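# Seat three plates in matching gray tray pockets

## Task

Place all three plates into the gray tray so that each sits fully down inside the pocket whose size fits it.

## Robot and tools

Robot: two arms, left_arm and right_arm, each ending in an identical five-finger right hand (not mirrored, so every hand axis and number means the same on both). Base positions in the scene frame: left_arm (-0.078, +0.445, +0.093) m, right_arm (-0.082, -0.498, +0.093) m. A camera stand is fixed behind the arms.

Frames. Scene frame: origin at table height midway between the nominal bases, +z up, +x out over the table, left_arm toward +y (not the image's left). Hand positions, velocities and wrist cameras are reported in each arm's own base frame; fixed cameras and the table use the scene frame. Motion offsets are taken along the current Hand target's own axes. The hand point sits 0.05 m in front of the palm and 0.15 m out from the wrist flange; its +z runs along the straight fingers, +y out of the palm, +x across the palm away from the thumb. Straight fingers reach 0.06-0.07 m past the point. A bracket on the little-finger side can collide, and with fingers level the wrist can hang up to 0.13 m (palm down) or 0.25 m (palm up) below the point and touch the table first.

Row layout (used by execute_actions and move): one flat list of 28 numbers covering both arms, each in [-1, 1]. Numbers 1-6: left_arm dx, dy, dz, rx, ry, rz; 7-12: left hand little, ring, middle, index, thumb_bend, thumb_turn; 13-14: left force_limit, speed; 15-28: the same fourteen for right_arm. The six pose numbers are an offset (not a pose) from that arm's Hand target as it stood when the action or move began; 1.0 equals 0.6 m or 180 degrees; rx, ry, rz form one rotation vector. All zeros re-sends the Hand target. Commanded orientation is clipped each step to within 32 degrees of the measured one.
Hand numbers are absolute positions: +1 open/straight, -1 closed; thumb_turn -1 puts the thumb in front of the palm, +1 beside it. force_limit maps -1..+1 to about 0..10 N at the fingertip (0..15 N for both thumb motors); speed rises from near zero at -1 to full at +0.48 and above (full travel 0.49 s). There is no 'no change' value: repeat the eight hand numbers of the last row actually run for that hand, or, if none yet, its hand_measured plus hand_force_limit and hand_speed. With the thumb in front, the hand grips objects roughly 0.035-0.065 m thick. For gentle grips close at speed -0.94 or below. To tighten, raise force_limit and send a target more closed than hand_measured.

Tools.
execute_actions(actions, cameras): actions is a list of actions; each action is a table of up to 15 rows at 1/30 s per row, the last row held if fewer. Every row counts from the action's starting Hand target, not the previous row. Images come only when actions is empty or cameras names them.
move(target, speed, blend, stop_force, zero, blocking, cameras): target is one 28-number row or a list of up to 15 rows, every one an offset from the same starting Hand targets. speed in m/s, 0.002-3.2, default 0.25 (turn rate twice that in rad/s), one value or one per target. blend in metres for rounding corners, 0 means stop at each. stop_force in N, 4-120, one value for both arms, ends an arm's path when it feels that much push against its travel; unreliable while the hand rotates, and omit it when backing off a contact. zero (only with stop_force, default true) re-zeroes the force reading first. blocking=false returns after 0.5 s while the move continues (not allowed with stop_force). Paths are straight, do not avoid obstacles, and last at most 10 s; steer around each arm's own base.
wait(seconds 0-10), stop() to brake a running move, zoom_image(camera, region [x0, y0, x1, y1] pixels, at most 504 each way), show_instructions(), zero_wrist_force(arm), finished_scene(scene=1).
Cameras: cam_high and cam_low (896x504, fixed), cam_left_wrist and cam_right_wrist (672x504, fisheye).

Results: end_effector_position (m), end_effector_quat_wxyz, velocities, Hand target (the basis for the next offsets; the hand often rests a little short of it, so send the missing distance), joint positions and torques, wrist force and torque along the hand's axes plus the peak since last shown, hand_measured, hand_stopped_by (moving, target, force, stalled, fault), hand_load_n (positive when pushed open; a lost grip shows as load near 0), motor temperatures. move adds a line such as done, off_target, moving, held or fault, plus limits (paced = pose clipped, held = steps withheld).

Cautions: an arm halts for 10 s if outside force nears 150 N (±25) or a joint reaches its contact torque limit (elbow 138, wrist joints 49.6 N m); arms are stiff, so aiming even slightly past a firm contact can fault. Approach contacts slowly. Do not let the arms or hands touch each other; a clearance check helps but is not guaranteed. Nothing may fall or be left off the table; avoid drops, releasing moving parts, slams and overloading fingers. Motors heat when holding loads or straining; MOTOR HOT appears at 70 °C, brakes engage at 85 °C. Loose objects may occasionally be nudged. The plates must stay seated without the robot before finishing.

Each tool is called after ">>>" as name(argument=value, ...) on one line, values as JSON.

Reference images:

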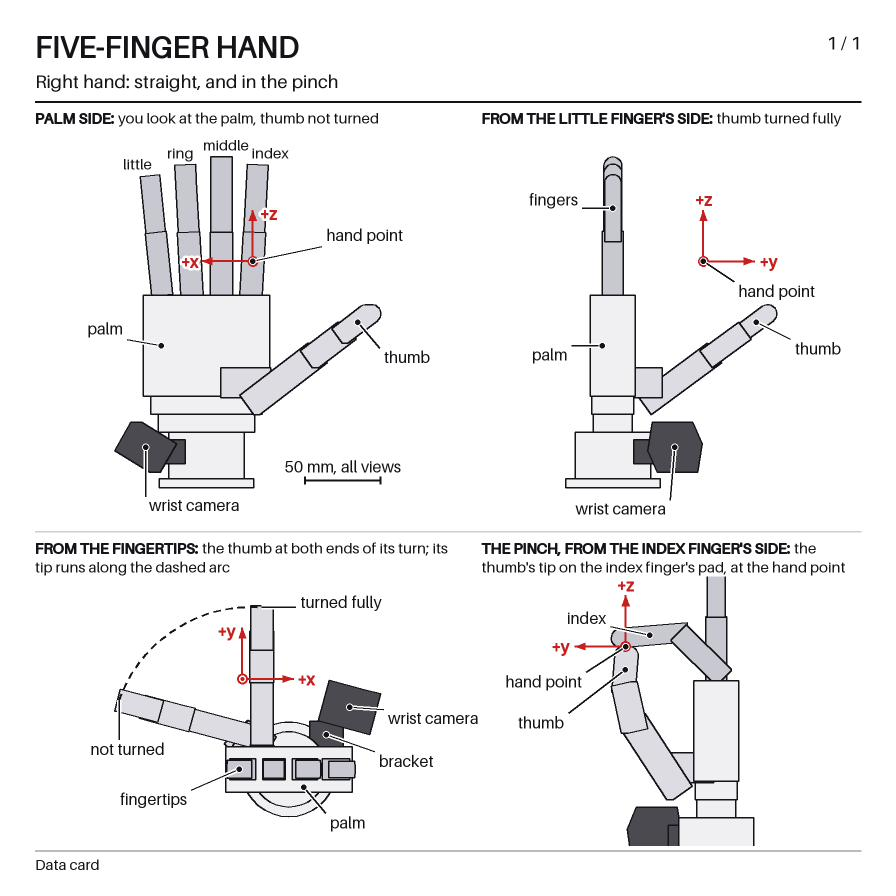

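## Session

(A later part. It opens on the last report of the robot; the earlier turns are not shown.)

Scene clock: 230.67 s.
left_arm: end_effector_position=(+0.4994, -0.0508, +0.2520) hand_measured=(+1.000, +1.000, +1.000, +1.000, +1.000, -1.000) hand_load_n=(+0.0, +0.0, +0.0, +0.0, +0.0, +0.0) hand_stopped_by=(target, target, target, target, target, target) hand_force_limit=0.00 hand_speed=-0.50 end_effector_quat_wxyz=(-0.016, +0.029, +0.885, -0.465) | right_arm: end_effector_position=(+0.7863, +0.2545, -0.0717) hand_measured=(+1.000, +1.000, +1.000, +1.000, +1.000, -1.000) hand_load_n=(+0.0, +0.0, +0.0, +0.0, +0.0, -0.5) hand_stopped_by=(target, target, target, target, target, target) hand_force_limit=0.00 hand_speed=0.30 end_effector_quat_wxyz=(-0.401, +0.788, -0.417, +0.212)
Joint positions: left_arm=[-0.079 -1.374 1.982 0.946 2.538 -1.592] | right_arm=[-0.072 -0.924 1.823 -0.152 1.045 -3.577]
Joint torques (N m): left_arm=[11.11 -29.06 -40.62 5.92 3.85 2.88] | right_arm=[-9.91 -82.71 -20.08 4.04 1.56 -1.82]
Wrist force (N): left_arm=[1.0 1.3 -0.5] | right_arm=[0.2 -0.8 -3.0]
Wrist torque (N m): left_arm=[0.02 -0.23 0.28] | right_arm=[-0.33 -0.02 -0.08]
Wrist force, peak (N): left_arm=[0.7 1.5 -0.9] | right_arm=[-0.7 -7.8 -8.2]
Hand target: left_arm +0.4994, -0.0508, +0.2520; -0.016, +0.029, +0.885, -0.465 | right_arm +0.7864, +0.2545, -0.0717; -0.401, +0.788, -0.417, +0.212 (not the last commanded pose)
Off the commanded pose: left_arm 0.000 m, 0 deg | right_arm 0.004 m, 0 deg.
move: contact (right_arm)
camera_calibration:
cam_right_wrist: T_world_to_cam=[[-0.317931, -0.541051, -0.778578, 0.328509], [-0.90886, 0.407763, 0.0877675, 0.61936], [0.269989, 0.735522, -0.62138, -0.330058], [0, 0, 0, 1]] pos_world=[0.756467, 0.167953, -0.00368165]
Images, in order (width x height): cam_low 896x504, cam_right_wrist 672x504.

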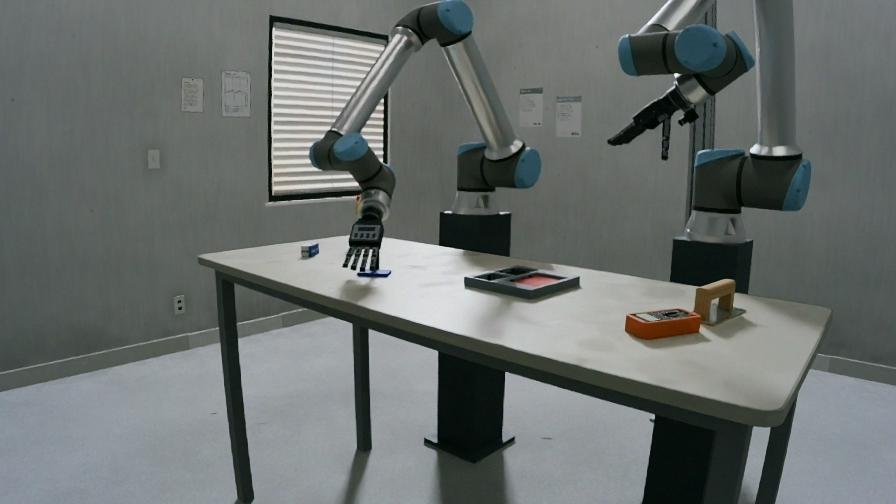

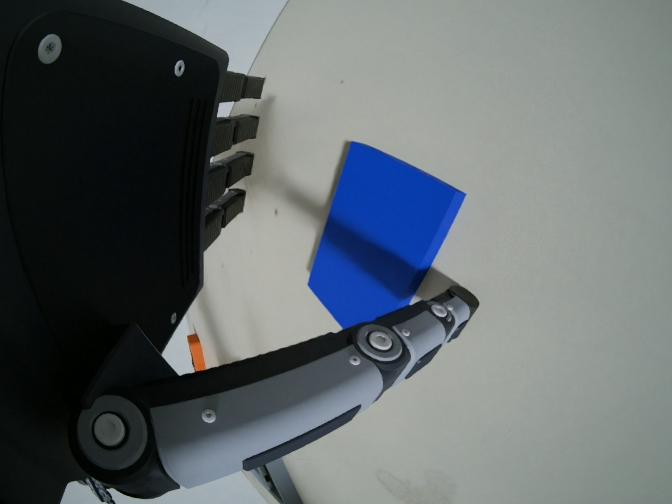

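>>> move(target=[0,0,0,0,0,0,1,1,1,1,1,-1,0.0,-0.5,0,-0.0027,-0.002,0,0,0,1,1,1,1,1,-1,0,0.3], speed=0.02)

>>> move(target=[0,0,0,0,0,0,1,1,1,1,1,-1,0.0,-0.5,0,0,0,0,0,0,1,1,0.15,0.15,1,-1,-0.4,-0.8], speed=0.05, cameras=["cam_right_wrist","cam_low"])

>>> zoom_image(camera="cam_low", region=[330, 220, 430, 300])

Scene clock: 232.47 s.
left_arm: end_effector_position=(+0.4994, -0.0508, +0.2520) hand_measured=(+1.000, +1.000, +1.000, +1.000, +1.000, -1.000) hand_load_n=(+0.0, +0.0, +0.0, +0.0, +0.0, +0.0) hand_stopped_by=(target, target, target, target, target, target) hand_force_limit=0.00 hand_speed=-0.50 end_effector_quat_wxyz=(-0.016, +0.029, +0.885, -0.465) | right_arm: end_effector_position=(+0.7863, +0.2545, -0.0697) hand_measured=(+1.000, +1.000, +1.000, +1.000, +1.000, -1.000) hand_load_n=(-0.5, +0.0, +0.0, +0.0, +0.0, +0.0) hand_stopped_by=(target, target, target, target, target, target) hand_force_limit=0.00 hand_speed=0.30 end_effector_quat_wxyz=(-0.401, +0.788, -0.417, +0.212)
Joint positions: left_arm=[-0.079 -1.374 1.982 0.946 2.538 -1.592] | right_arm=[-0.072 -0.926 1.823 -0.149 1.045 -3.577]
Joint torques (N m): left_arm=[10.77 -30.59 -40.21 6.29 3.79 2.9] | right_arm=[-11.33 -83.96 -36.09 3.59 0.94 -2.13]
Wrist force (N): left_arm=[0.8 0.6 -0.7] | right_arm=[0.2 1.5 -1.2]
Wrist torque (N m): left_arm=[-0.07 -0.19 0.25] | right_arm=[-0.18 -0.03 -0.06]
Wrist force, peak (N): left_arm=[1.1 1.4 -0.7] | right_arm=[-0.1 -1.0 -3.5]
Hand target: left_arm +0.4994, -0.0508, +0.2520; -0.016, +0.029, +0.885, -0.465 | right_arm +0.7863, +0.2545, -0.0697; -0.401, +0.788, -0.417, +0.212
Off the commanded pose: left_arm 0.000 m, 0 deg | right_arm 0.000 m, 0 deg.
move: done

Scene clock: 234.27 s.
left_arm: end_effector_position=(+0.4994, -0.0508, +0.2520) hand_measured=(+1.000, +1.000, +1.000, +1.000, +1.000, -1.000) hand_load_n=(+0.0, -0.5, +0.0, +0.0, +0.0, +0.0) hand_stopped_by=(target, target, target, target, target, target) hand_force_limit=0.00 hand_speed=-0.50 end_effector_quat_wxyz=(-0.016, +0.029, +0.885, -0.465) | right_arm: end_effector_position=(+0.7864, +0.2545, -0.0696) hand_measured=(+1.000, +1.000, +0.374, +0.150, +1.000, -1.000) hand_load_n=(+0.0, +0.0, +1.5, +0.0, +0.0, +0.0) hand_stopped_by=(target, target, force, target, target, target) hand_force_limit=-0.40 hand_speed=-0.80 end_effector_quat_wxyz=(-0.401, +0.788, -0.417, +0.212)
Joint positions: left_arm=[-0.079 -1.374 1.982 0.946 2.538 -1.592] | right_arm=[-0.072 -0.926 1.823 -0.149 1.045 -3.577]
Joint torques (N m): left_arm=[12.01 -29.74 -40.77 6.03 3.78 3.01] | right_arm=[-13.55 -76.55 -28.6 3.87 -1.42 -2.37]
Wrist force (N): left_arm=[0.9 0.1 -0.8] | right_arm=[-0.4 -0.8 -1.8]
Wrist torque (N m): left_arm=[-0.13 -0.21 0.24] | right_arm=[-0.03 -0.02 -0.12]
Wrist force, peak (N): left_arm=[1.3 1.5 -0.5] | right_arm=[-0.6 -0.7 -2.7]
Hand target: left_arm +0.4994, -0.0508, +0.2520; -0.016, +0.029, +0.885, -0.465 | right_arm +0.7863, +0.2545, -0.0697; -0.401, +0.788, -0.417, +0.212
Off the commanded pose: left_arm 0.000 m, 0 deg | right_arm 0.000 m, 0 deg.
move: done
camera_calibration:
cam_right_wrist: T_world_to_cam=[[-0.317852, -0.541059, -0.778604, 0.330085], [-0.90886, 0.407788, 0.0876504, 0.619172], [0.270082, 0.735502, -0.621363, -0.328821], [0, 0, 0, 1]] pos_world=[0.756467, 0.167953, -0.00158197]
Images, in order (width x height): cam_low 896x504, cam_right_wrist 672x504.

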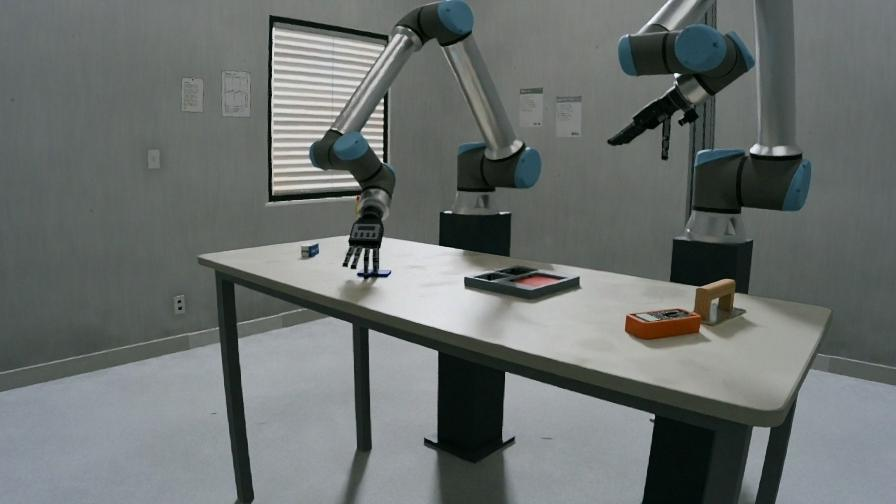

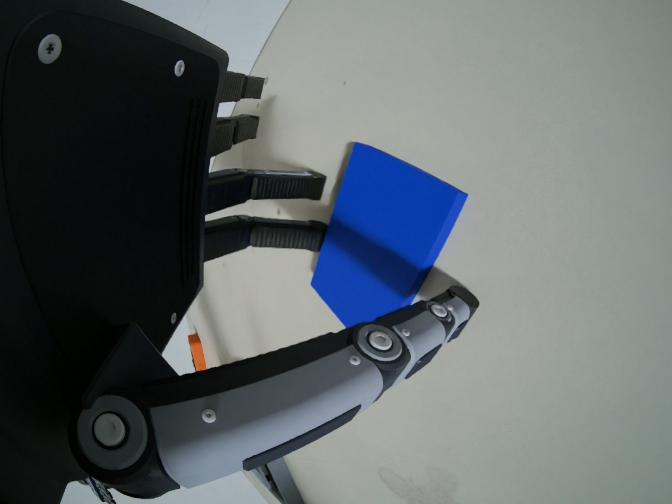

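Scaled by 5.040 from the camera's 896x504 image, which has a finer 1280x720 frame.

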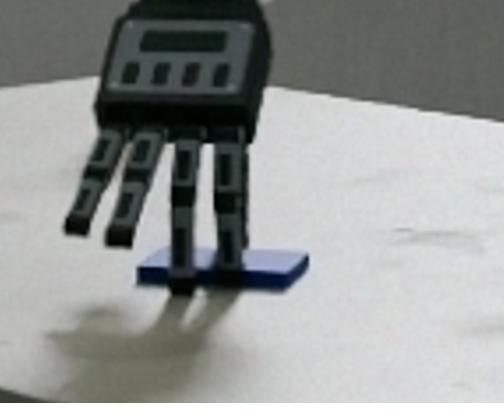

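>>> zoom_image(camera="cam_low", region=[350, 250, 400, 290])

>>> zoom_image(camera="cam_right_wrist", region=[240, 120, 480, 340])

Scaled by 10.080 from the camera's 896x504 image, which has a finer 1280x720 frame.

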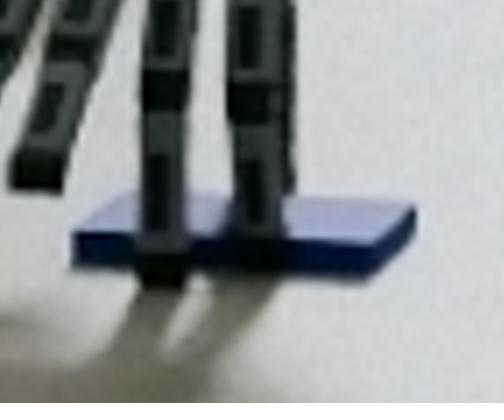

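Scaled by 2.100 from the camera's 672x504 image, which has a finer 960x720 frame.

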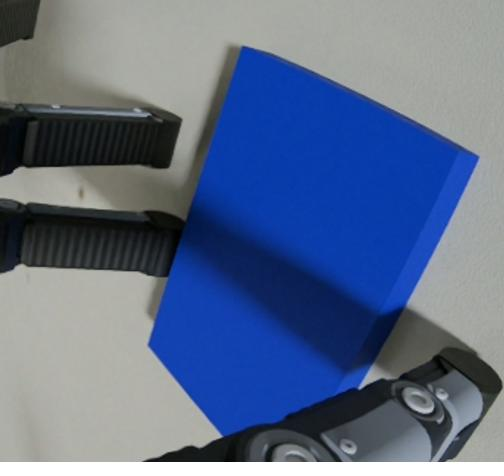

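>>> move(target=[0,0,0,0,0,0,1,1,1,1,1,-1,0.0,-0.5,0,0,0,0,0,0,1,1,0.15,-0.3,1,-1,-0.1,-0.9], speed=0.05)

>>> move(target=[0,0,0,0,0,0,1,1,1,1,1,-1,0.0,-0.5,0,-0.004,-0.0029,0,0,0,1,1,0.15,-0.3,1,-1,-0.1,-0.9], speed=0.02, cameras=["cam_right_wrist","cam_low"])

>>> zoom_image(camera="cam_low", region=[350, 250, 400, 290])

Scene clock: 239.77 s.
left_arm: end_effector_position=(+0.4994, -0.0508, +0.2520) hand_measured=(+1.000, +1.000, +1.000, +1.000, +1.000, -1.000) hand_load_n=(+0.0, +0.0, +0.0, +0.0, +0.0, +0.0) hand_stopped_by=(target, target, target, target, target, target) hand_force_limit=0.00 hand_speed=-0.50 end_effector_quat_wxyz=(-0.016, +0.029, +0.885, -0.465) | right_arm: end_effector_position=(+0.7863, +0.2545, -0.0697) hand_measured=(+1.000, +1.000, +0.374, -0.128, +1.000, -1.000) hand_load_n=(+0.0, +0.0, +2.0, +4.5, +1.0, -1.0) hand_stopped_by=(target, target, force, force, target, target) hand_force_limit=-0.10 hand_speed=-0.90 end_effector_quat_wxyz=(-0.401, +0.788, -0.417, +0.212)
Joint positions: left_arm=[-0.079 -1.374 1.982 0.946 2.538 -1.592] | right_arm=[-0.072 -0.926 1.823 -0.149 1.045 -3.577]
Joint torques (N m): left_arm=[10.93 -28.61 -39.8 6.01 3.88 2.92] | right_arm=[-11.73 -51.17 -10.08 3.96 -1.88 -1.98]
Wrist force (N): left_arm=[0.8 0.7 -0.7] | right_arm=[-0.4 -2.6 -3.2]
Wrist torque (N m): left_arm=[-0.05 -0.20 0.26] | right_arm=[-0.03 0.00 -0.12]
Wrist force, peak (N): left_arm=[1.3 1.2 -0.9] | right_arm=[0.0 -2.8 -3.2]
Hand target: left_arm +0.4994, -0.0508, +0.2520; -0.016, +0.029, +0.885, -0.465 | right_arm +0.7863, +0.2545, -0.0697; -0.401, +0.788, -0.417, +0.212
Off the commanded pose: left_arm 0.000 m, 0 deg | right_arm 0.000 m, 0 deg.
move: done

Scene clock: 240.47 s.
left_arm: end_effector_position=(+0.4994, -0.0508, +0.2520) hand_measured=(+1.000, +1.000, +1.000, +1.000, +1.000, -1.000) hand_load_n=(+0.0, +0.0, +0.0, +0.0, +0.0, +0.0) hand_stopped_by=(target, target, target, target, target, target) hand_force_limit=0.00 hand_speed=-0.50 end_effector_quat_wxyz=(-0.016, +0.029, +0.885, -0.465) | right_arm: end_effector_position=(+0.7863, +0.2545, -0.0668) hand_measured=(+1.000, +1.000, +0.374, -0.128, +1.000, -1.000) hand_load_n=(+0.0, +0.0, +0.0, +0.0, +0.0, +0.0) hand_stopped_by=(target, target, force, force, target, target) hand_force_limit=-0.10 hand_speed=-0.90 end_effector_quat_wxyz=(-0.401, +0.788, -0.417, +0.212)
Joint positions: left_arm=[-0.079 -1.374 1.982 0.946 2.538 -1.592] | right_arm=[-0.072 -0.93 1.823 -0.145 1.045 -3.577]
Joint torques (N m): left_arm=[11.47 -29.86 -40.43 6.11 3.6 3.01] | right_arm=[-10.81 -82.35 -36.37 4.11 -1.76 -1.7]
Wrist force (N): left_arm=[0.8 0.6 -1.3] | right_arm=[0.5 1.7 -1.4]
Wrist torque (N m): left_arm=[-0.02 -0.18 0.25] | right_arm=[-0.12 -0.06 -0.04]
Wrist force, peak (N): left_arm=[0.7 1.5 -0.9] | right_arm=[-0.6 -2.3 -3.6]
Hand target: left_arm +0.4994, -0.0508, +0.2520; -0.016, +0.029, +0.885, -0.465 | right_arm +0.7863, +0.2545, -0.0667; -0.401, +0.788, -0.417, +0.212
Off the commanded pose: left_arm 0.000 m, 0 deg | right_arm 0.000 m, 0 deg.
move: done
camera_calibration:
cam_right_wrist: T_world_to_cam=[[-0.318002, -0.541019, -0.778571, 0.332372], [-0.908835, 0.407805, 0.0878284, 0.618905], [0.269989, 0.735522, -0.62138, -0.327013], [0, 0, 0, 1]] pos_world=[0.756467, 0.167953, 0.00121851]
Images, in order (width x height): cam_low 896x504, cam_right_wrist 672x504.

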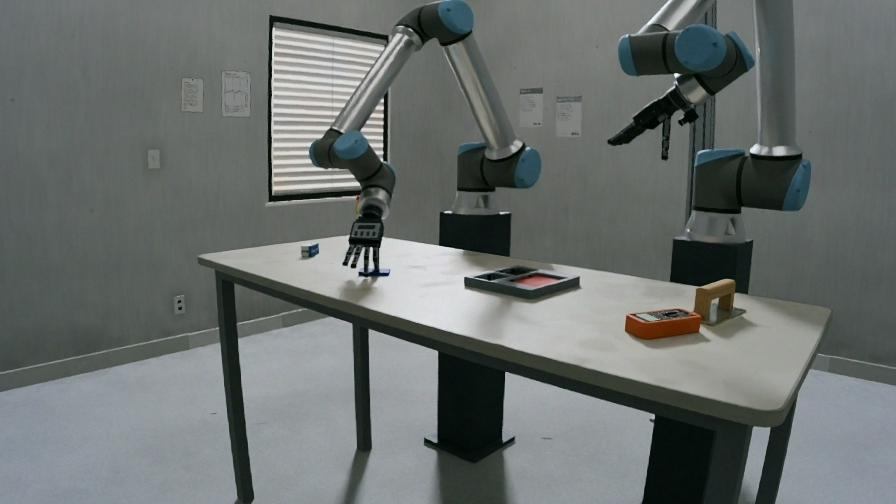

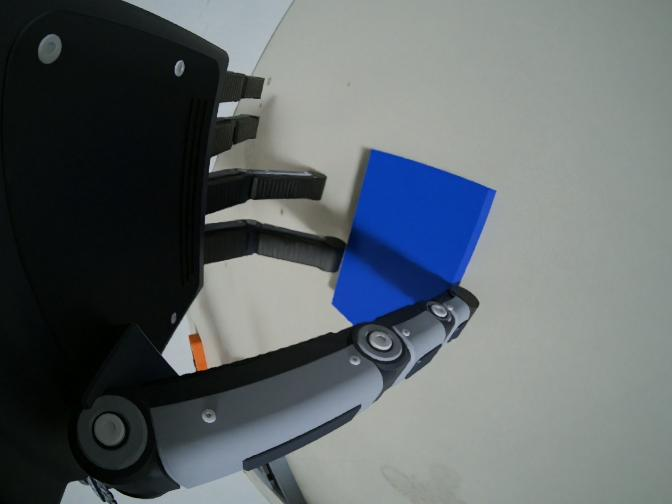

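Scaled by 10.080 from the camera's 896x504 image, which has a finer 1280x720 frame.

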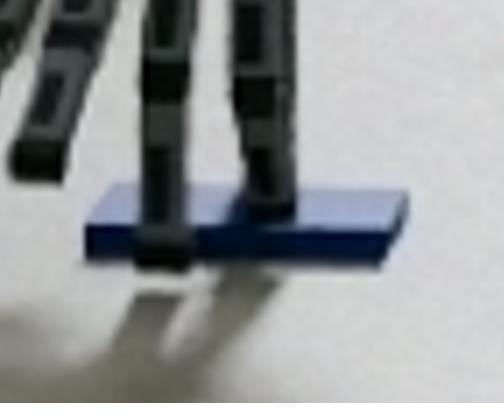

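>>> move(target=[[0,0,0,0,0,0,1,1,1,1,1,-1,0.0,-0.5,0,-0.1618,-0.1176,0,0,0,1,1,1,1,1,-1,0,0.3],[-0.0276,-0.1668,0.3898,0,0,0,1,1,1,1,1,-1,0.0,-0.5,0.0155,0.0168,-0.8738,0,0,0,1,1,1,1,1,-1,0,0.3]], speed=[0.1,0.35], blend=0.02, cameras=["cam_high"])

Scene clock: 256.90 s.
left_arm: end_effector_position=(+0.4994, -0.3007, +0.2017) hand_measured=(+1.000, +1.000, +1.000, +1.000, +1.000, -1.000) hand_load_n=(+0.0, +0.0, +0.0, +0.0, +0.0, +0.0) hand_stopped_by=(target, target, target, target, target, target) hand_force_limit=0.00 hand_speed=-0.50 end_effector_quat_wxyz=(-0.016, +0.029, +0.885, -0.465) | right_arm: end_effector_position=(+0.4361, +0.0048, +0.2334) hand_measured=(+1.000, +1.000, +1.000, +1.000, +1.000, -1.000) hand_load_n=(+0.0, +0.0, +0.0, +0.0, +0.0, +0.0) hand_stopped_by=(target, target, target, target, target, target) hand_force_limit=0.00 hand_speed=0.30 end_effector_quat_wxyz=(-0.401, +0.788, -0.417, +0.212)
Joint positions: left_arm=[-0.591 -1.436 2.019 0.36 2.364 -2.367] | right_arm=[-0.943 -1.664 2.316 0.877 0.629 -4.661]
Joint torques (N m): left_arm=[-11.2 -27 -42.2 0.73 -2.03 -2.82] | right_arm=[-13.49 0.23 -15.09 6.2 -3.7 -1.75]
Wrist force (N): left_arm=[0.7 0.9 -0.5] | right_arm=[0.7 1.2 -0.8]
Wrist torque (N m): left_arm=[-0.03 -0.17 0.44] | right_arm=[-0.28 -0.06 -0.03]
Wrist force, peak (N): left_arm=[0.5 1.7 -1.8] | right_arm=[1.3 1.9 -2.0]
Hand target: left_arm +0.4994, -0.3007, +0.2017; -0.016, +0.029, +0.885, -0.465 | right_arm +0.4361, +0.0048, +0.2334; -0.401, +0.788, -0.417, +0.212
Off the commanded pose: left_arm 0.000 m, 0 deg | right_arm 0.000 m, 0 deg.
move: done
Images, in order (width x height): cam_high 896x504.

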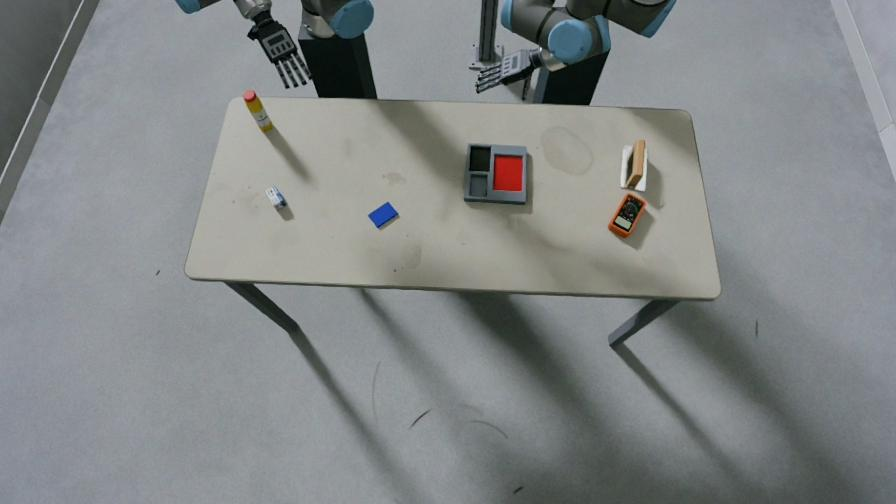

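>>> move(target=[-0.4728,-0.0965,0.6457,-0.0052,-0.2085,-0.1459,1,1,1,1,1,-1,0.0,-0.5,0,0,0,0,0,0,1,1,1,1,1,-1,0,0.3], speed=0.3, cameras=["cam_left_wrist","cam_high"])

>>> zoom_image(camera="cam_left_wrist", region=[240, 20, 620, 400])

Scene clock: 260.20 s.
left_arm: end_effector_position=(+0.7589, -0.6706, +0.0295) hand_measured=(+1.000, +1.000, +1.000, +1.000, +1.000, -1.000) hand_load_n=(+0.0, +0.0, +0.0, +0.0, +0.0, +0.0) hand_stopped_by=(target, target, target, target, target, target) hand_force_limit=0.00 hand_speed=-0.50 end_effector_quat_wxyz=(+0.164, -0.319, +0.830, -0.427) | right_arm: end_effector_position=(+0.4361, +0.0048, +0.2334) hand_measured=(+1.000, +1.000, +1.000, +1.000, +1.000, -1.000) hand_load_n=(+0.0, +0.0, +0.0, +0.0, +0.0, +0.0) hand_stopped_by=(target, target, target, target, target, target) hand_force_limit=0.00 hand_speed=0.30 end_effector_quat_wxyz=(-0.401, +0.788, -0.417, +0.212)
Joint positions: left_arm=[-0.948 -0.857 1.436 0.044 1.481 -3.205] | right_arm=[-0.943 -1.664 2.316 0.878 0.629 -4.661]
Joint torques (N m): left_arm=[-11.93 -74.33 -43.25 3.02 -2.93 -2.96] | right_arm=[-11.4 -0.31 -15.32 6.68 -3.59 -2.1]
Wrist force (N): left_arm=[0.8 1.2 -0.3] | right_arm=[0.7 1.1 -1.0]
Wrist torque (N m): left_arm=[0.02 -0.20 0.45] | right_arm=[-0.27 -0.06 -0.04]
Wrist force, peak (N): left_arm=[1.8 1.1 -2.4] | right_arm=[1.3 1.2 -1.1]
Hand target: left_arm +0.7589, -0.6706, +0.0294; +0.164, -0.319, +0.830, -0.427 | right_arm +0.4361, +0.0048, +0.2334; -0.401, +0.788, -0.417, +0.212
Off the commanded pose: left_arm 0.000 m, 0 deg | right_arm 0.000 m, 0 deg.
move: done
camera_calibration:
cam_left_wrist: T_world_to_cam=[[-0.563161, 0.238736, -0.79111, 0.612167], [0.247507, 0.962138, 0.114156, 0.455635], [0.78841, -0.131517, -0.600927, -0.557235], [0, 0, 0, 1]] pos_world=[0.671306, -0.657816, 0.0974201]
Images, in order (width x height): cam_high 896x504, cam_left_wrist 672x504.

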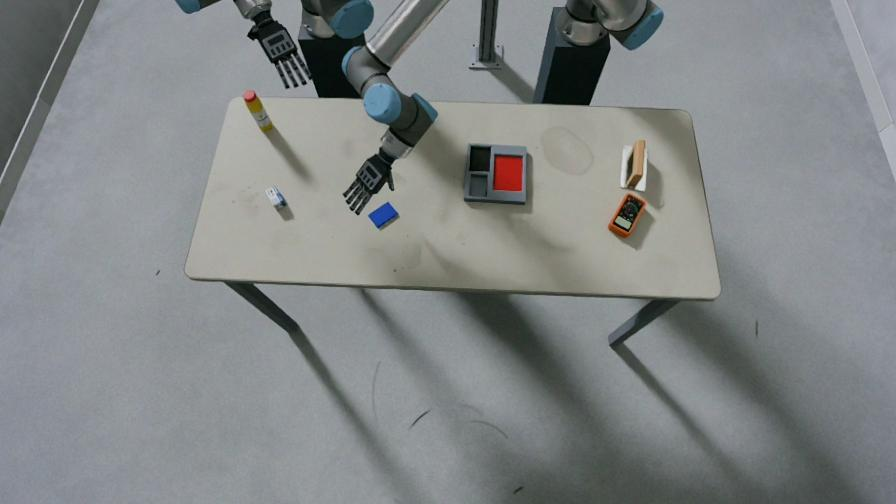

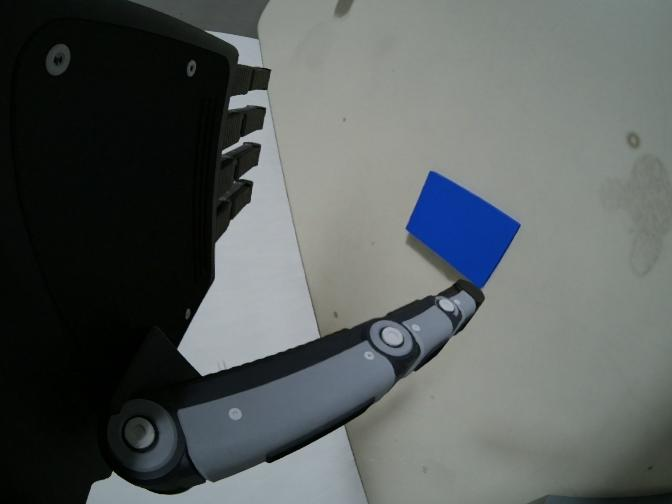

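Scaled by 1.326 from the camera's 672x504 image, which has a finer 960x720 frame.

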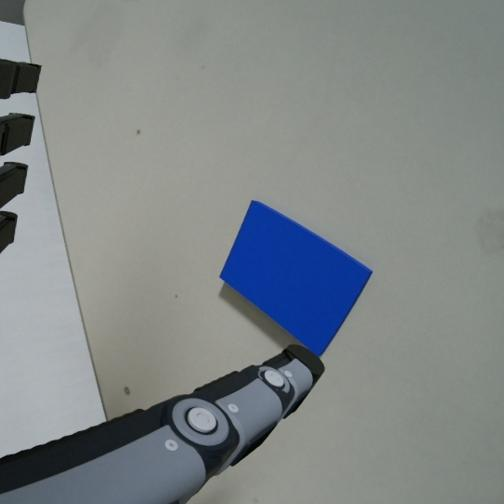

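>>> move(target=[0.0003,0.1152,0.0868,0,0.0072,0.0052,1,1,1,1,1,-1,0.0,-0.5,0,0,0,0,0,0,1,1,1,1,1,-1,0,0.3], speed=0.12, cameras=["cam_left_wrist"])

>>> zoom_image(camera="cam_left_wrist", region=[200, 20, 580, 400])

Scene clock: 264.43 s.
left_arm: end_effector_position=(+0.7602, -0.6723, -0.0570) hand_measured=(+1.000, +1.000, +1.000, +1.000, +1.000, -1.000) hand_load_n=(+0.0, +0.0, +0.0, +0.0, +0.0, +0.0) hand_stopped_by=(target, target, target, target, target, target) hand_force_limit=0.00 hand_speed=-0.50 end_effector_quat_wxyz=(+0.158, -0.307, +0.835, -0.429) | right_arm: end_effector_position=(+0.4361, +0.0048, +0.2334) hand_measured=(+1.000, +1.000, +1.000, +1.000, +1.000, -1.000) hand_load_n=(+0.0, +0.0, +0.0, +0.0, +0.0, +0.0) hand_stopped_by=(target, target, target, target, target, target) hand_force_limit=0.00 hand_speed=0.30 end_effector_quat_wxyz=(-0.401, +0.788, -0.417, +0.212)
Joint positions: left_arm=[-0.941 -0.77 1.458 -0.066 1.509 -3.185] | right_arm=[-0.943 -1.664 2.316 0.878 0.629 -4.661]
Joint torques (N m): left_arm=[11.63 -76.18 -37.03 -0.86 2.46 2.81] | right_arm=[-12.32 -0.49 -15.39 6.59 -3.57 -1.95]
Wrist force (N): left_arm=[0.9 1.4 -0.7] | right_arm=[0.6 0.9 -0.7]
Wrist torque (N m): left_arm=[0.08 -0.20 0.28] | right_arm=[-0.32 -0.06 -0.04]
Wrist force, peak (N): left_arm=[0.9 1.9 -0.7] | right_arm=[0.4 1.4 -1.3]
Hand target: left_arm +0.7603, -0.6723, -0.0571; +0.158, -0.307, +0.835, -0.429 | right_arm +0.4361, +0.0048, +0.2334; -0.401, +0.788, -0.417, +0.212
Off the commanded pose: left_arm 0.000 m, 0 deg | right_arm 0.000 m, 0 deg.
move: done
camera_calibration:
cam_left_wrist: T_world_to_cam=[[-0.556259, 0.254469, -0.791089, 0.550219], [0.274184, 0.954854, 0.114353, 0.441662], [0.784474, -0.153294, -0.600918, -0.622126], [0, 0, 0, 1]] pos_world=[0.67301, -0.657105, 0.0109203]
Images, in order (width x height): cam_left_wrist 672x504.

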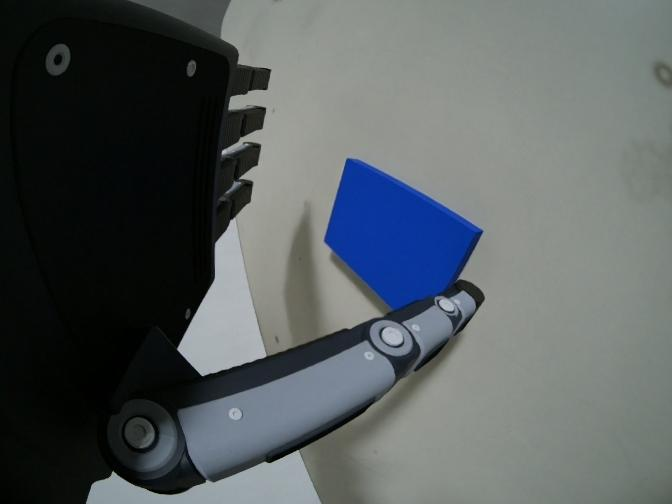

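Scaled by 1.326 from the camera's 672x504 image, which has a finer 960x720 frame.

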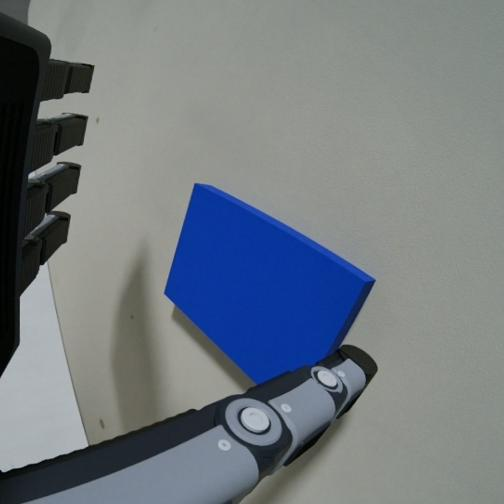

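>>> move(target=[0,0.0176,0.0126,0,0,0,1,1,1,1,1,-1,0.0,-0.5,0,0,0,0,0,0,1,1,1,1,1,-1,0,0.3], speed=0.03, stop_force=6)

>>> move(target=[0,0,0,0,0,0,1,1,0.45,0.45,1,-1,-0.4,-0.8,0,0,0,0,0,0,1,1,1,1,1,-1,0,0.3], speed=0.05)

>>> move(target=[0,0,0,0,0,0,1,1,0.05,0.05,1,-1,-0.1,-0.9,0,0,0,0,0,0,1,1,1,1,1,-1,0,0.3], speed=0.05, cameras=["cam_left_wrist","cam_low"])

>>> zoom_image(camera="cam_left_wrist", region=[200, 20, 580, 400])

>>> zoom_image(camera="cam_low", region=[330, 220, 430, 300])

Scene clock: 267.23 s.
left_arm: end_effector_position=(+0.7603, -0.6723, -0.0701) hand_measured=(+1.000, +1.000, +1.000, +1.000, +1.000, -1.000) hand_load_n=(+0.0, +0.0, +0.0, +0.0, +0.0, +0.5) hand_stopped_by=(target, target, target, target, target, target) hand_force_limit=0.00 hand_speed=-0.50 end_effector_quat_wxyz=(+0.158, -0.307, +0.835, -0.429) | right_arm: end_effector_position=(+0.4361, +0.0048, +0.2334) hand_measured=(+1.000, +1.000, +1.000, +1.000, +1.000, -1.000) hand_load_n=(+0.0, +0.0, +0.0, +0.0, +0.0, +0.0) hand_stopped_by=(target, target, target, target, target, target) hand_force_limit=0.00 hand_speed=0.30 end_effector_quat_wxyz=(-0.401, +0.788, -0.417, +0.212)
Joint positions: left_arm=[-0.941 -0.757 1.46 -0.081 1.509 -3.185] | right_arm=[-0.943 -1.664 2.316 0.878 0.629 -4.661]
Joint torques (N m): left_arm=[10.64 -77.24 -23.33 -1.04 2.28 2.79] | right_arm=[-13.04 0.61 -15.09 6.33 -3.75 -2.03]
Wrist force (N): left_arm=[0.8 1.3 -1.0] | right_arm=[0.6 0.9 -0.8]
Wrist torque (N m): left_arm=[0.07 -0.17 0.26] | right_arm=[-0.30 -0.05 -0.05]
Wrist force, peak (N): left_arm=[0.7 1.6 -1.2] | right_arm=[1.1 1.1 -1.1]
Hand target: left_arm +0.7603, -0.6723, -0.0701; +0.158, -0.307, +0.835, -0.429 | right_arm +0.4361, +0.0048, +0.2334; -0.401, +0.788, -0.417, +0.212
Off the commanded pose: left_arm 0.000 m, 0 deg | right_arm 0.000 m, 0 deg.
move: done

Scene clock: 268.50 s.
left_arm: end_effector_position=(+0.7603, -0.6723, -0.0701) hand_measured=(+1.000, +1.000, +0.450, +0.450, +1.000, -1.000) hand_load_n=(+0.0, -0.5, +0.0, +0.0, +0.0, +0.0) hand_stopped_by=(target, target, target, target, target, target) hand_force_limit=-0.40 hand_speed=-0.80 end_effector_quat_wxyz=(+0.158, -0.307, +0.835, -0.429) | right_arm: end_effector_position=(+0.4361, +0.0048, +0.2334) hand_measured=(+1.000, +1.000, +1.000, +1.000, +1.000, -1.000) hand_load_n=(+0.0, +0.0, +0.0, +0.0, +0.0, +0.0) hand_stopped_by=(target, target, target, target, target, target) hand_force_limit=0.00 hand_speed=0.30 end_effector_quat_wxyz=(-0.401, +0.788, -0.417, +0.212)
Joint positions: left_arm=[-0.941 -0.757 1.46 -0.081 1.509 -3.185] | right_arm=[-0.943 -1.664 2.316 0.878 0.629 -4.661]
Joint torques (N m): left_arm=[11.1 -76.96 -25.45 0.01 2.25 2.87] | right_arm=[-10.79 -0.38 -15.65 6.25 -3.64 -1.96]
Wrist force (N): left_arm=[0.6 1.5 -0.3] | right_arm=[0.5 1.1 -0.8]
Wrist torque (N m): left_arm=[0.08 -0.16 0.26] | right_arm=[-0.28 -0.04 -0.05]
Wrist force, peak (N): left_arm=[0.9 1.7 -1.0] | right_arm=[0.9 1.4 -1.2]
Hand target: left_arm +0.7603, -0.6723, -0.0701; +0.158, -0.307, +0.835, -0.429 | right_arm +0.4361, +0.0048, +0.2334; -0.401, +0.788, -0.417, +0.212
Off the commanded pose: left_arm 0.000 m, 0 deg | right_arm 0.000 m, 0 deg.
move: done

Scene clock: 269.33 s.
left_arm: end_effector_position=(+0.7603, -0.6723, -0.0701) hand_measured=(+1.000, +1.000, +0.368, +0.294, +1.000, -1.000) hand_load_n=(+0.0, +0.0, +5.0, +4.5, +1.0, -0.5) hand_stopped_by=(target, target, force, force, target, target) hand_force_limit=-0.10 hand_speed=-0.90 end_effector_quat_wxyz=(+0.158, -0.307, +0.835, -0.429) | right_arm: end_effector_position=(+0.4361, +0.0048, +0.2334) hand_measured=(+1.000, +1.000, +1.000, +1.000, +1.000, -1.000) hand_load_n=(+0.0, +0.0, +0.0, +0.0, +0.0, +0.0) hand_stopped_by=(target, target, target, target, target, target) hand_force_limit=0.00 hand_speed=0.30 end_effector_quat_wxyz=(-0.401, +0.788, -0.417, +0.212)
Joint positions: left_arm=[-0.941 -0.757 1.46 -0.081 1.509 -3.185] | right_arm=[-0.943 -1.664 2.316 0.878 0.629 -4.661]
Joint torques (N m): left_arm=[10.62 -77.26 -26.34 2.87 2.11 2.77] | right_arm=[-11.76 1.22 -15.85 6.48 -4.01 -1.9]
Wrist force (N): left_arm=[0.8 -5.4 -2.4] | right_arm=[0.7 1.2 -0.6]
Wrist torque (N m): left_arm=[0.28 -0.17 0.13] | right_arm=[-0.27 -0.08 -0.03]
Wrist force, peak (N): left_arm=[0.8 -5.4 -2.4] | right_arm=[1.2 1.3 -1.0]
Hand target: left_arm +0.7603, -0.6723, -0.0701; +0.158, -0.307, +0.835, -0.429 | right_arm +0.4361, +0.0048, +0.2334; -0.401, +0.788, -0.417, +0.212
Off the commanded pose: left_arm 0.000 m, 0 deg | right_arm 0.000 m, 0 deg.
move: done
camera_calibration:
cam_left_wrist: T_world_to_cam=[[-0.556177, 0.254454, -0.791152, 0.539847], [0.27425, 0.954841, 0.114304, 0.44308], [0.784509, -0.1534, -0.600844, -0.63017], [0, 0, 0, 1]] pos_world=[0.67311, -0.657105, -0.00217945]
Images, in order (width x height): cam_low 896x504, cam_left_wrist 672x504.

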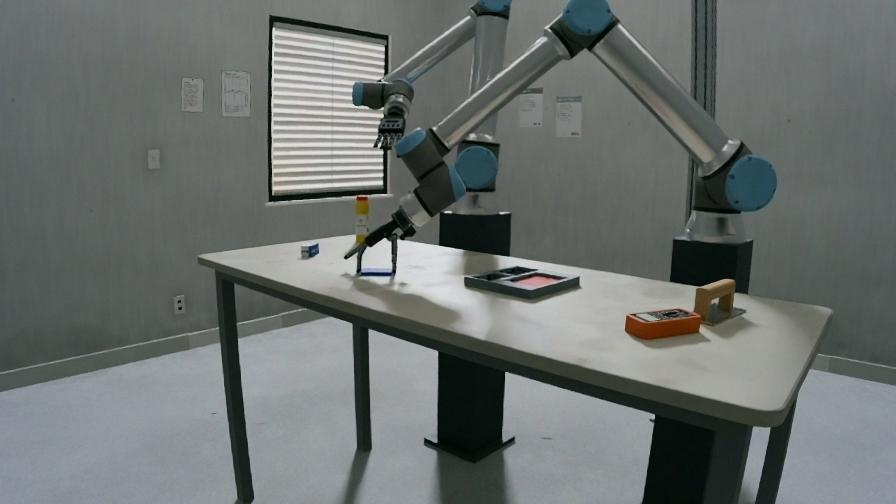

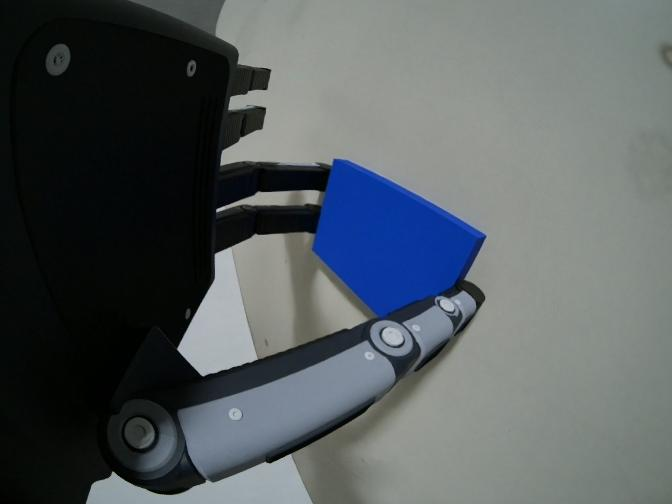

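Scaled by 1.326 from the camera's 672x504 image, which has a finer 960x720 frame.

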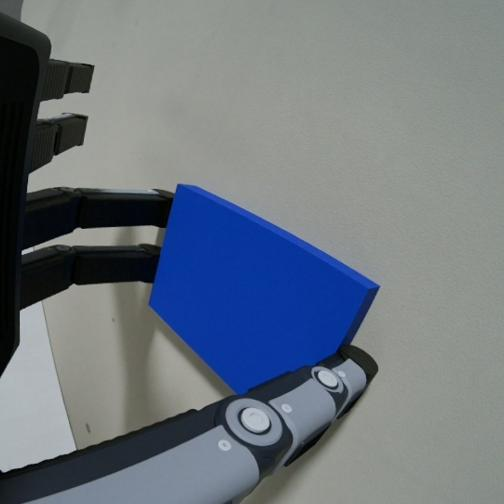

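Scaled by 5.040 from the camera's 896x504 image, which has a finer 1280x720 frame.

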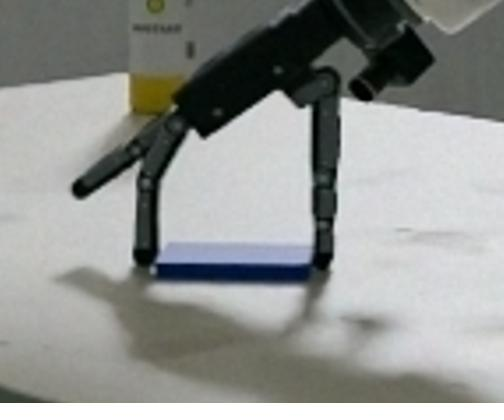

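>>> move(target=[0,-0.0041,-0.0029,0,0,0,1,1,0.05,0.05,1,-1,-0.1,-0.9,0,0,0,0,0,0,1,1,1,1,1,-1,0,0.3], speed=0.02)

>>> move(target=[0,0,0,0,0,0,1,1,0.0,0.0,1,-1,0.0,-0.9,0,0,0,0,0,0,1,1,1,1,1,-1,0,0.3], speed=0.05, cameras=["cam_left_wrist","cam_low"])

>>> zoom_image(camera="cam_low", region=[330, 220, 430, 300])

Scene clock: 271.10 s.
left_arm: end_effector_position=(+0.7603, -0.6723, -0.0671) hand_measured=(+1.000, +1.000, +0.368, +0.294, +1.000, -1.000) hand_load_n=(+0.0, -0.5, +0.0, +4.5, +1.0, -0.5) hand_stopped_by=(target, target, force, force, target, target) hand_force_limit=-0.10 hand_speed=-0.90 end_effector_quat_wxyz=(+0.158, -0.307, +0.835, -0.429) | right_arm: end_effector_position=(+0.4361, +0.0048, +0.2334) hand_measured=(+1.000, +1.000, +1.000, +1.000, +1.000, -1.000) hand_load_n=(+0.0, +0.0, +0.0, -0.5, +0.5, +0.0) hand_stopped_by=(target, target, target, target, target, target) hand_force_limit=0.00 hand_speed=0.30 end_effector_quat_wxyz=(-0.401, +0.788, -0.417, +0.212)
Joint positions: left_arm=[-0.941 -0.76 1.46 -0.078 1.509 -3.185] | right_arm=[-0.943 -1.664 2.316 0.878 0.629 -4.661]
Joint torques (N m): left_arm=[10.65 -116.38 -41.46 2.76 1.86 2.97] | right_arm=[-12.51 1.14 -15.65 6.54 -3.57 -1.88]
Wrist force (N): left_arm=[0.8 1.5 0.0] | right_arm=[0.6 1.1 -0.9]
Wrist torque (N m): left_arm=[0.03 -0.19 0.26] | right_arm=[-0.28 -0.05 -0.04]
Wrist force, peak (N): left_arm=[0.6 -5.6 -2.8] | right_arm=[0.7 1.4 -1.1]
Hand target: left_arm +0.7603, -0.6724, -0.0670; +0.158, -0.307, +0.835, -0.429 | right_arm +0.4361, +0.0048, +0.2334; -0.401, +0.788, -0.417, +0.212
Off the commanded pose: left_arm 0.000 m, 0 deg | right_arm 0.000 m, 0 deg.
move: done

Scene clock: 271.63 s.
left_arm: end_effector_position=(+0.7603, -0.6723, -0.0670) hand_measured=(+1.000, +1.000, +0.296, +0.286, +1.000, -1.000) hand_load_n=(-0.5, +0.0, +8.5, +5.0, +2.0, +1.5) hand_stopped_by=(target, target, force, force, target, target) hand_force_limit=0.00 hand_speed=-0.90 end_effector_quat_wxyz=(+0.158, -0.307, +0.835, -0.429) | right_arm: end_effector_position=(+0.4361, +0.0048, +0.2334) hand_measured=(+1.000, +1.000, +1.000, +1.000, +1.000, -1.000) hand_load_n=(+0.0, +0.0, +0.0, +0.0, +0.0, +0.0) hand_stopped_by=(target, target, target, target, target, target) hand_force_limit=0.00 hand_speed=0.30 end_effector_quat_wxyz=(-0.401, +0.788, -0.417, +0.212)
Joint positions: left_arm=[-0.941 -0.76 1.46 -0.078 1.509 -3.185] | right_arm=[-0.943 -1.664 2.316 0.878 0.629 -4.661]
Joint torques (N m): left_arm=[9.7 -118.7 -41.34 2.68 1.86 2.69] | right_arm=[-12.09 -0.39 -15.59 6.53 -3.8 -1.83]
Wrist force (N): left_arm=[0.9 1.9 -0.8] | right_arm=[0.9 0.8 -0.6]
Wrist torque (N m): left_arm=[0.14 -0.19 0.28] | right_arm=[-0.34 -0.10 -0.03]
Wrist force, peak (N): left_arm=[0.9 1.9 -0.8] | right_arm=[0.8 1.4 -0.9]
Hand target: left_arm +0.7603, -0.6724, -0.0670; +0.158, -0.307, +0.835, -0.429 | right_arm +0.4361, +0.0048, +0.2334; -0.401, +0.788, -0.417, +0.212
Off the commanded pose: left_arm 0.000 m, 0 deg | right_arm 0.000 m, 0 deg.
move: done
camera_calibration:
cam_left_wrist: T_world_to_cam=[[-0.556259, 0.254469, -0.791089, 0.54231], [0.274184, 0.954854, 0.114353, 0.442885], [0.784474, -0.153294, -0.600918, -0.628289], [0, 0, 0, 1]] pos_world=[0.67311, -0.657205, 0.000820307]
Images, in order (width x height): cam_low 896x504, cam_left_wrist 672x504.

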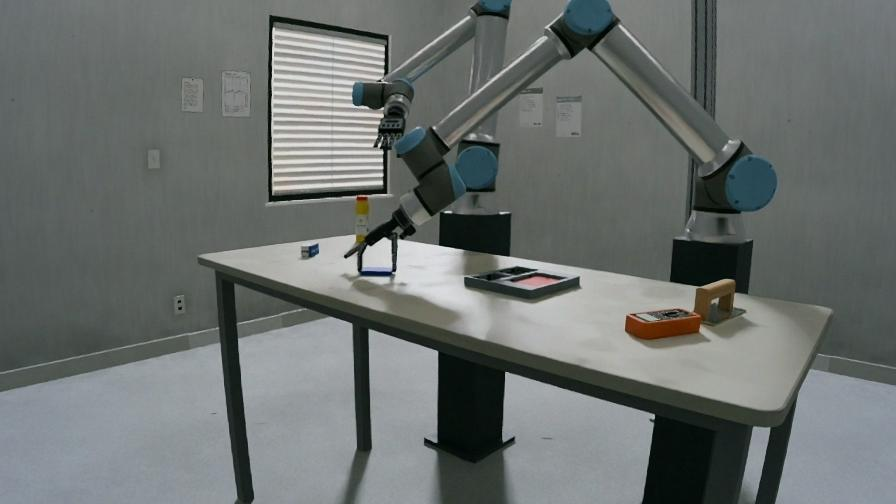

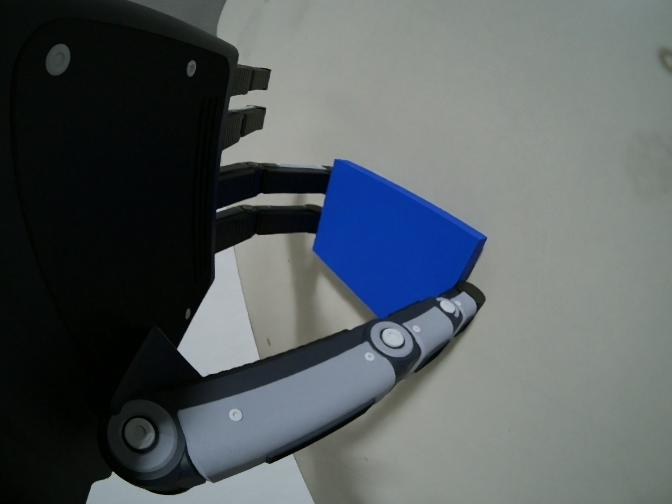

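Scaled by 5.040 from the camera's 896x504 image, which has a finer 1280x720 frame.

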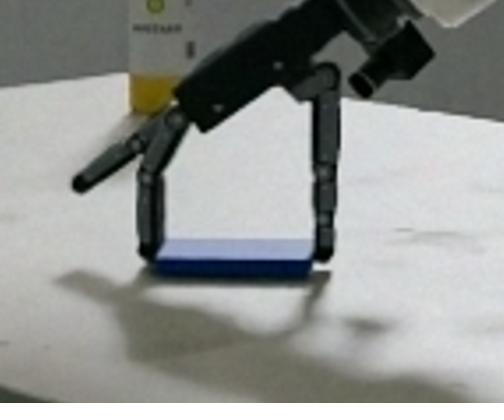

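>>> move(target=[0,-0.0678,-0.0484,0,0,0,1,1,0.0,0.0,1,-1,0.0,-0.9,0,0,0,0,0,0,1,1,1,1,1,-1,0,0.3], speed=0.08, cameras=["cam_left_wrist","cam_low"])

>>> zoom_image(camera="cam_left_wrist", region=[290, 130, 510, 330])

>>> zoom_image(camera="cam_low", region=[330, 200, 430, 280])

Scene clock: 274.67 s.
left_arm: end_effector_position=(+0.7603, -0.6724, -0.0171) hand_measured=(+1.000, +1.000, +0.296, +0.286, +1.000, -1.000) hand_load_n=(+0.0, -0.5, +8.5, +5.0, +2.0, +1.0) hand_stopped_by=(target, target, force, force, target, target) hand_force_limit=0.00 hand_speed=-0.90 end_effector_quat_wxyz=(+0.158, -0.307, +0.835, -0.429) | right_arm: end_effector_position=(+0.4361, +0.0048, +0.2334) hand_measured=(+1.000, +1.000, +1.000, +1.000, +1.000, -1.000) hand_load_n=(+0.0, +0.0, +0.0, +0.0, +0.0, +0.0) hand_stopped_by=(target, target, target, target, target, target) hand_force_limit=0.00 hand_speed=0.30 end_effector_quat_wxyz=(-0.401, +0.788, -0.417, +0.212)
Joint positions: left_arm=[-0.941 -0.811 1.448 -0.016 1.509 -3.185] | right_arm=[-0.943 -1.664 2.316 0.878 0.629 -4.661]
Joint torques (N m): left_arm=[-0.33 -115.42 -42.84 2.98 -0.32 2.13] | right_arm=[-11.78 0.25 -14.99 6.35 -3.71 -2.05]
Wrist force (N): left_arm=[1.3 1.5 -0.8] | right_arm=[0.6 1.1 -0.6]
Wrist torque (N m): left_arm=[0.06 -0.26 0.29] | right_arm=[-0.29 -0.05 -0.05]
Wrist force, peak (N): left_arm=[0.8 2.2 -0.8] | right_arm=[1.1 1.5 -1.1]
Hand target: left_arm +0.7603, -0.6724, -0.0171; +0.158, -0.307, +0.835, -0.429 | right_arm +0.4361, +0.0048, +0.2334; -0.401, +0.788, -0.417, +0.212
Off the commanded pose: left_arm 0.000 m, 0 deg | right_arm 0.000 m, 0 deg.
move: done
camera_calibration:
cam_left_wrist: T_world_to_cam=[[-0.556259, 0.254469, -0.791089, 0.581786], [0.274184, 0.954854, 0.114353, 0.437179], [0.784474, -0.153294, -0.600918, -0.598303], [0, 0, 0, 1]] pos_world=[0.67311, -0.657205, 0.0507203]
Images, in order (width x height): cam_low 896x504, cam_left_wrist 672x504.

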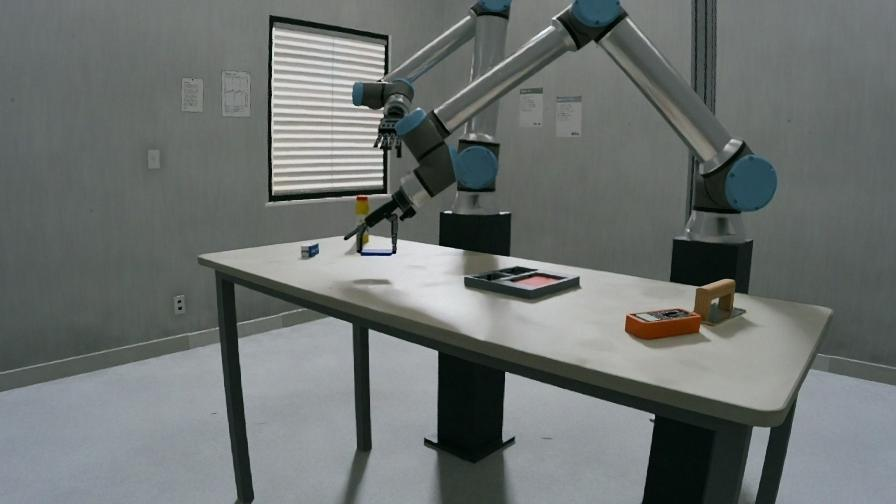

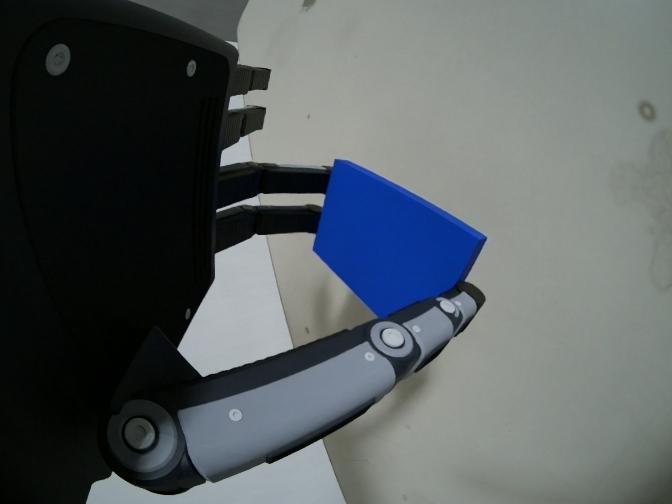

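Scaled by 2.291 from the camera's 672x504 image, which has a finer 960x720 frame.

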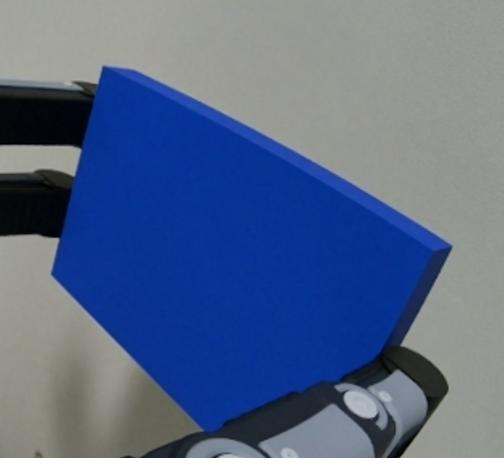

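Scaled by 5.040 from the camera's 896x504 image, which has a finer 1280x720 frame.

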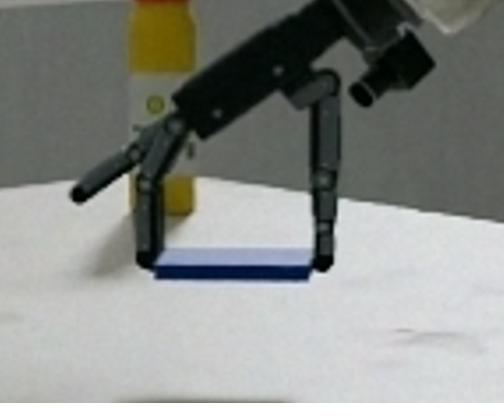

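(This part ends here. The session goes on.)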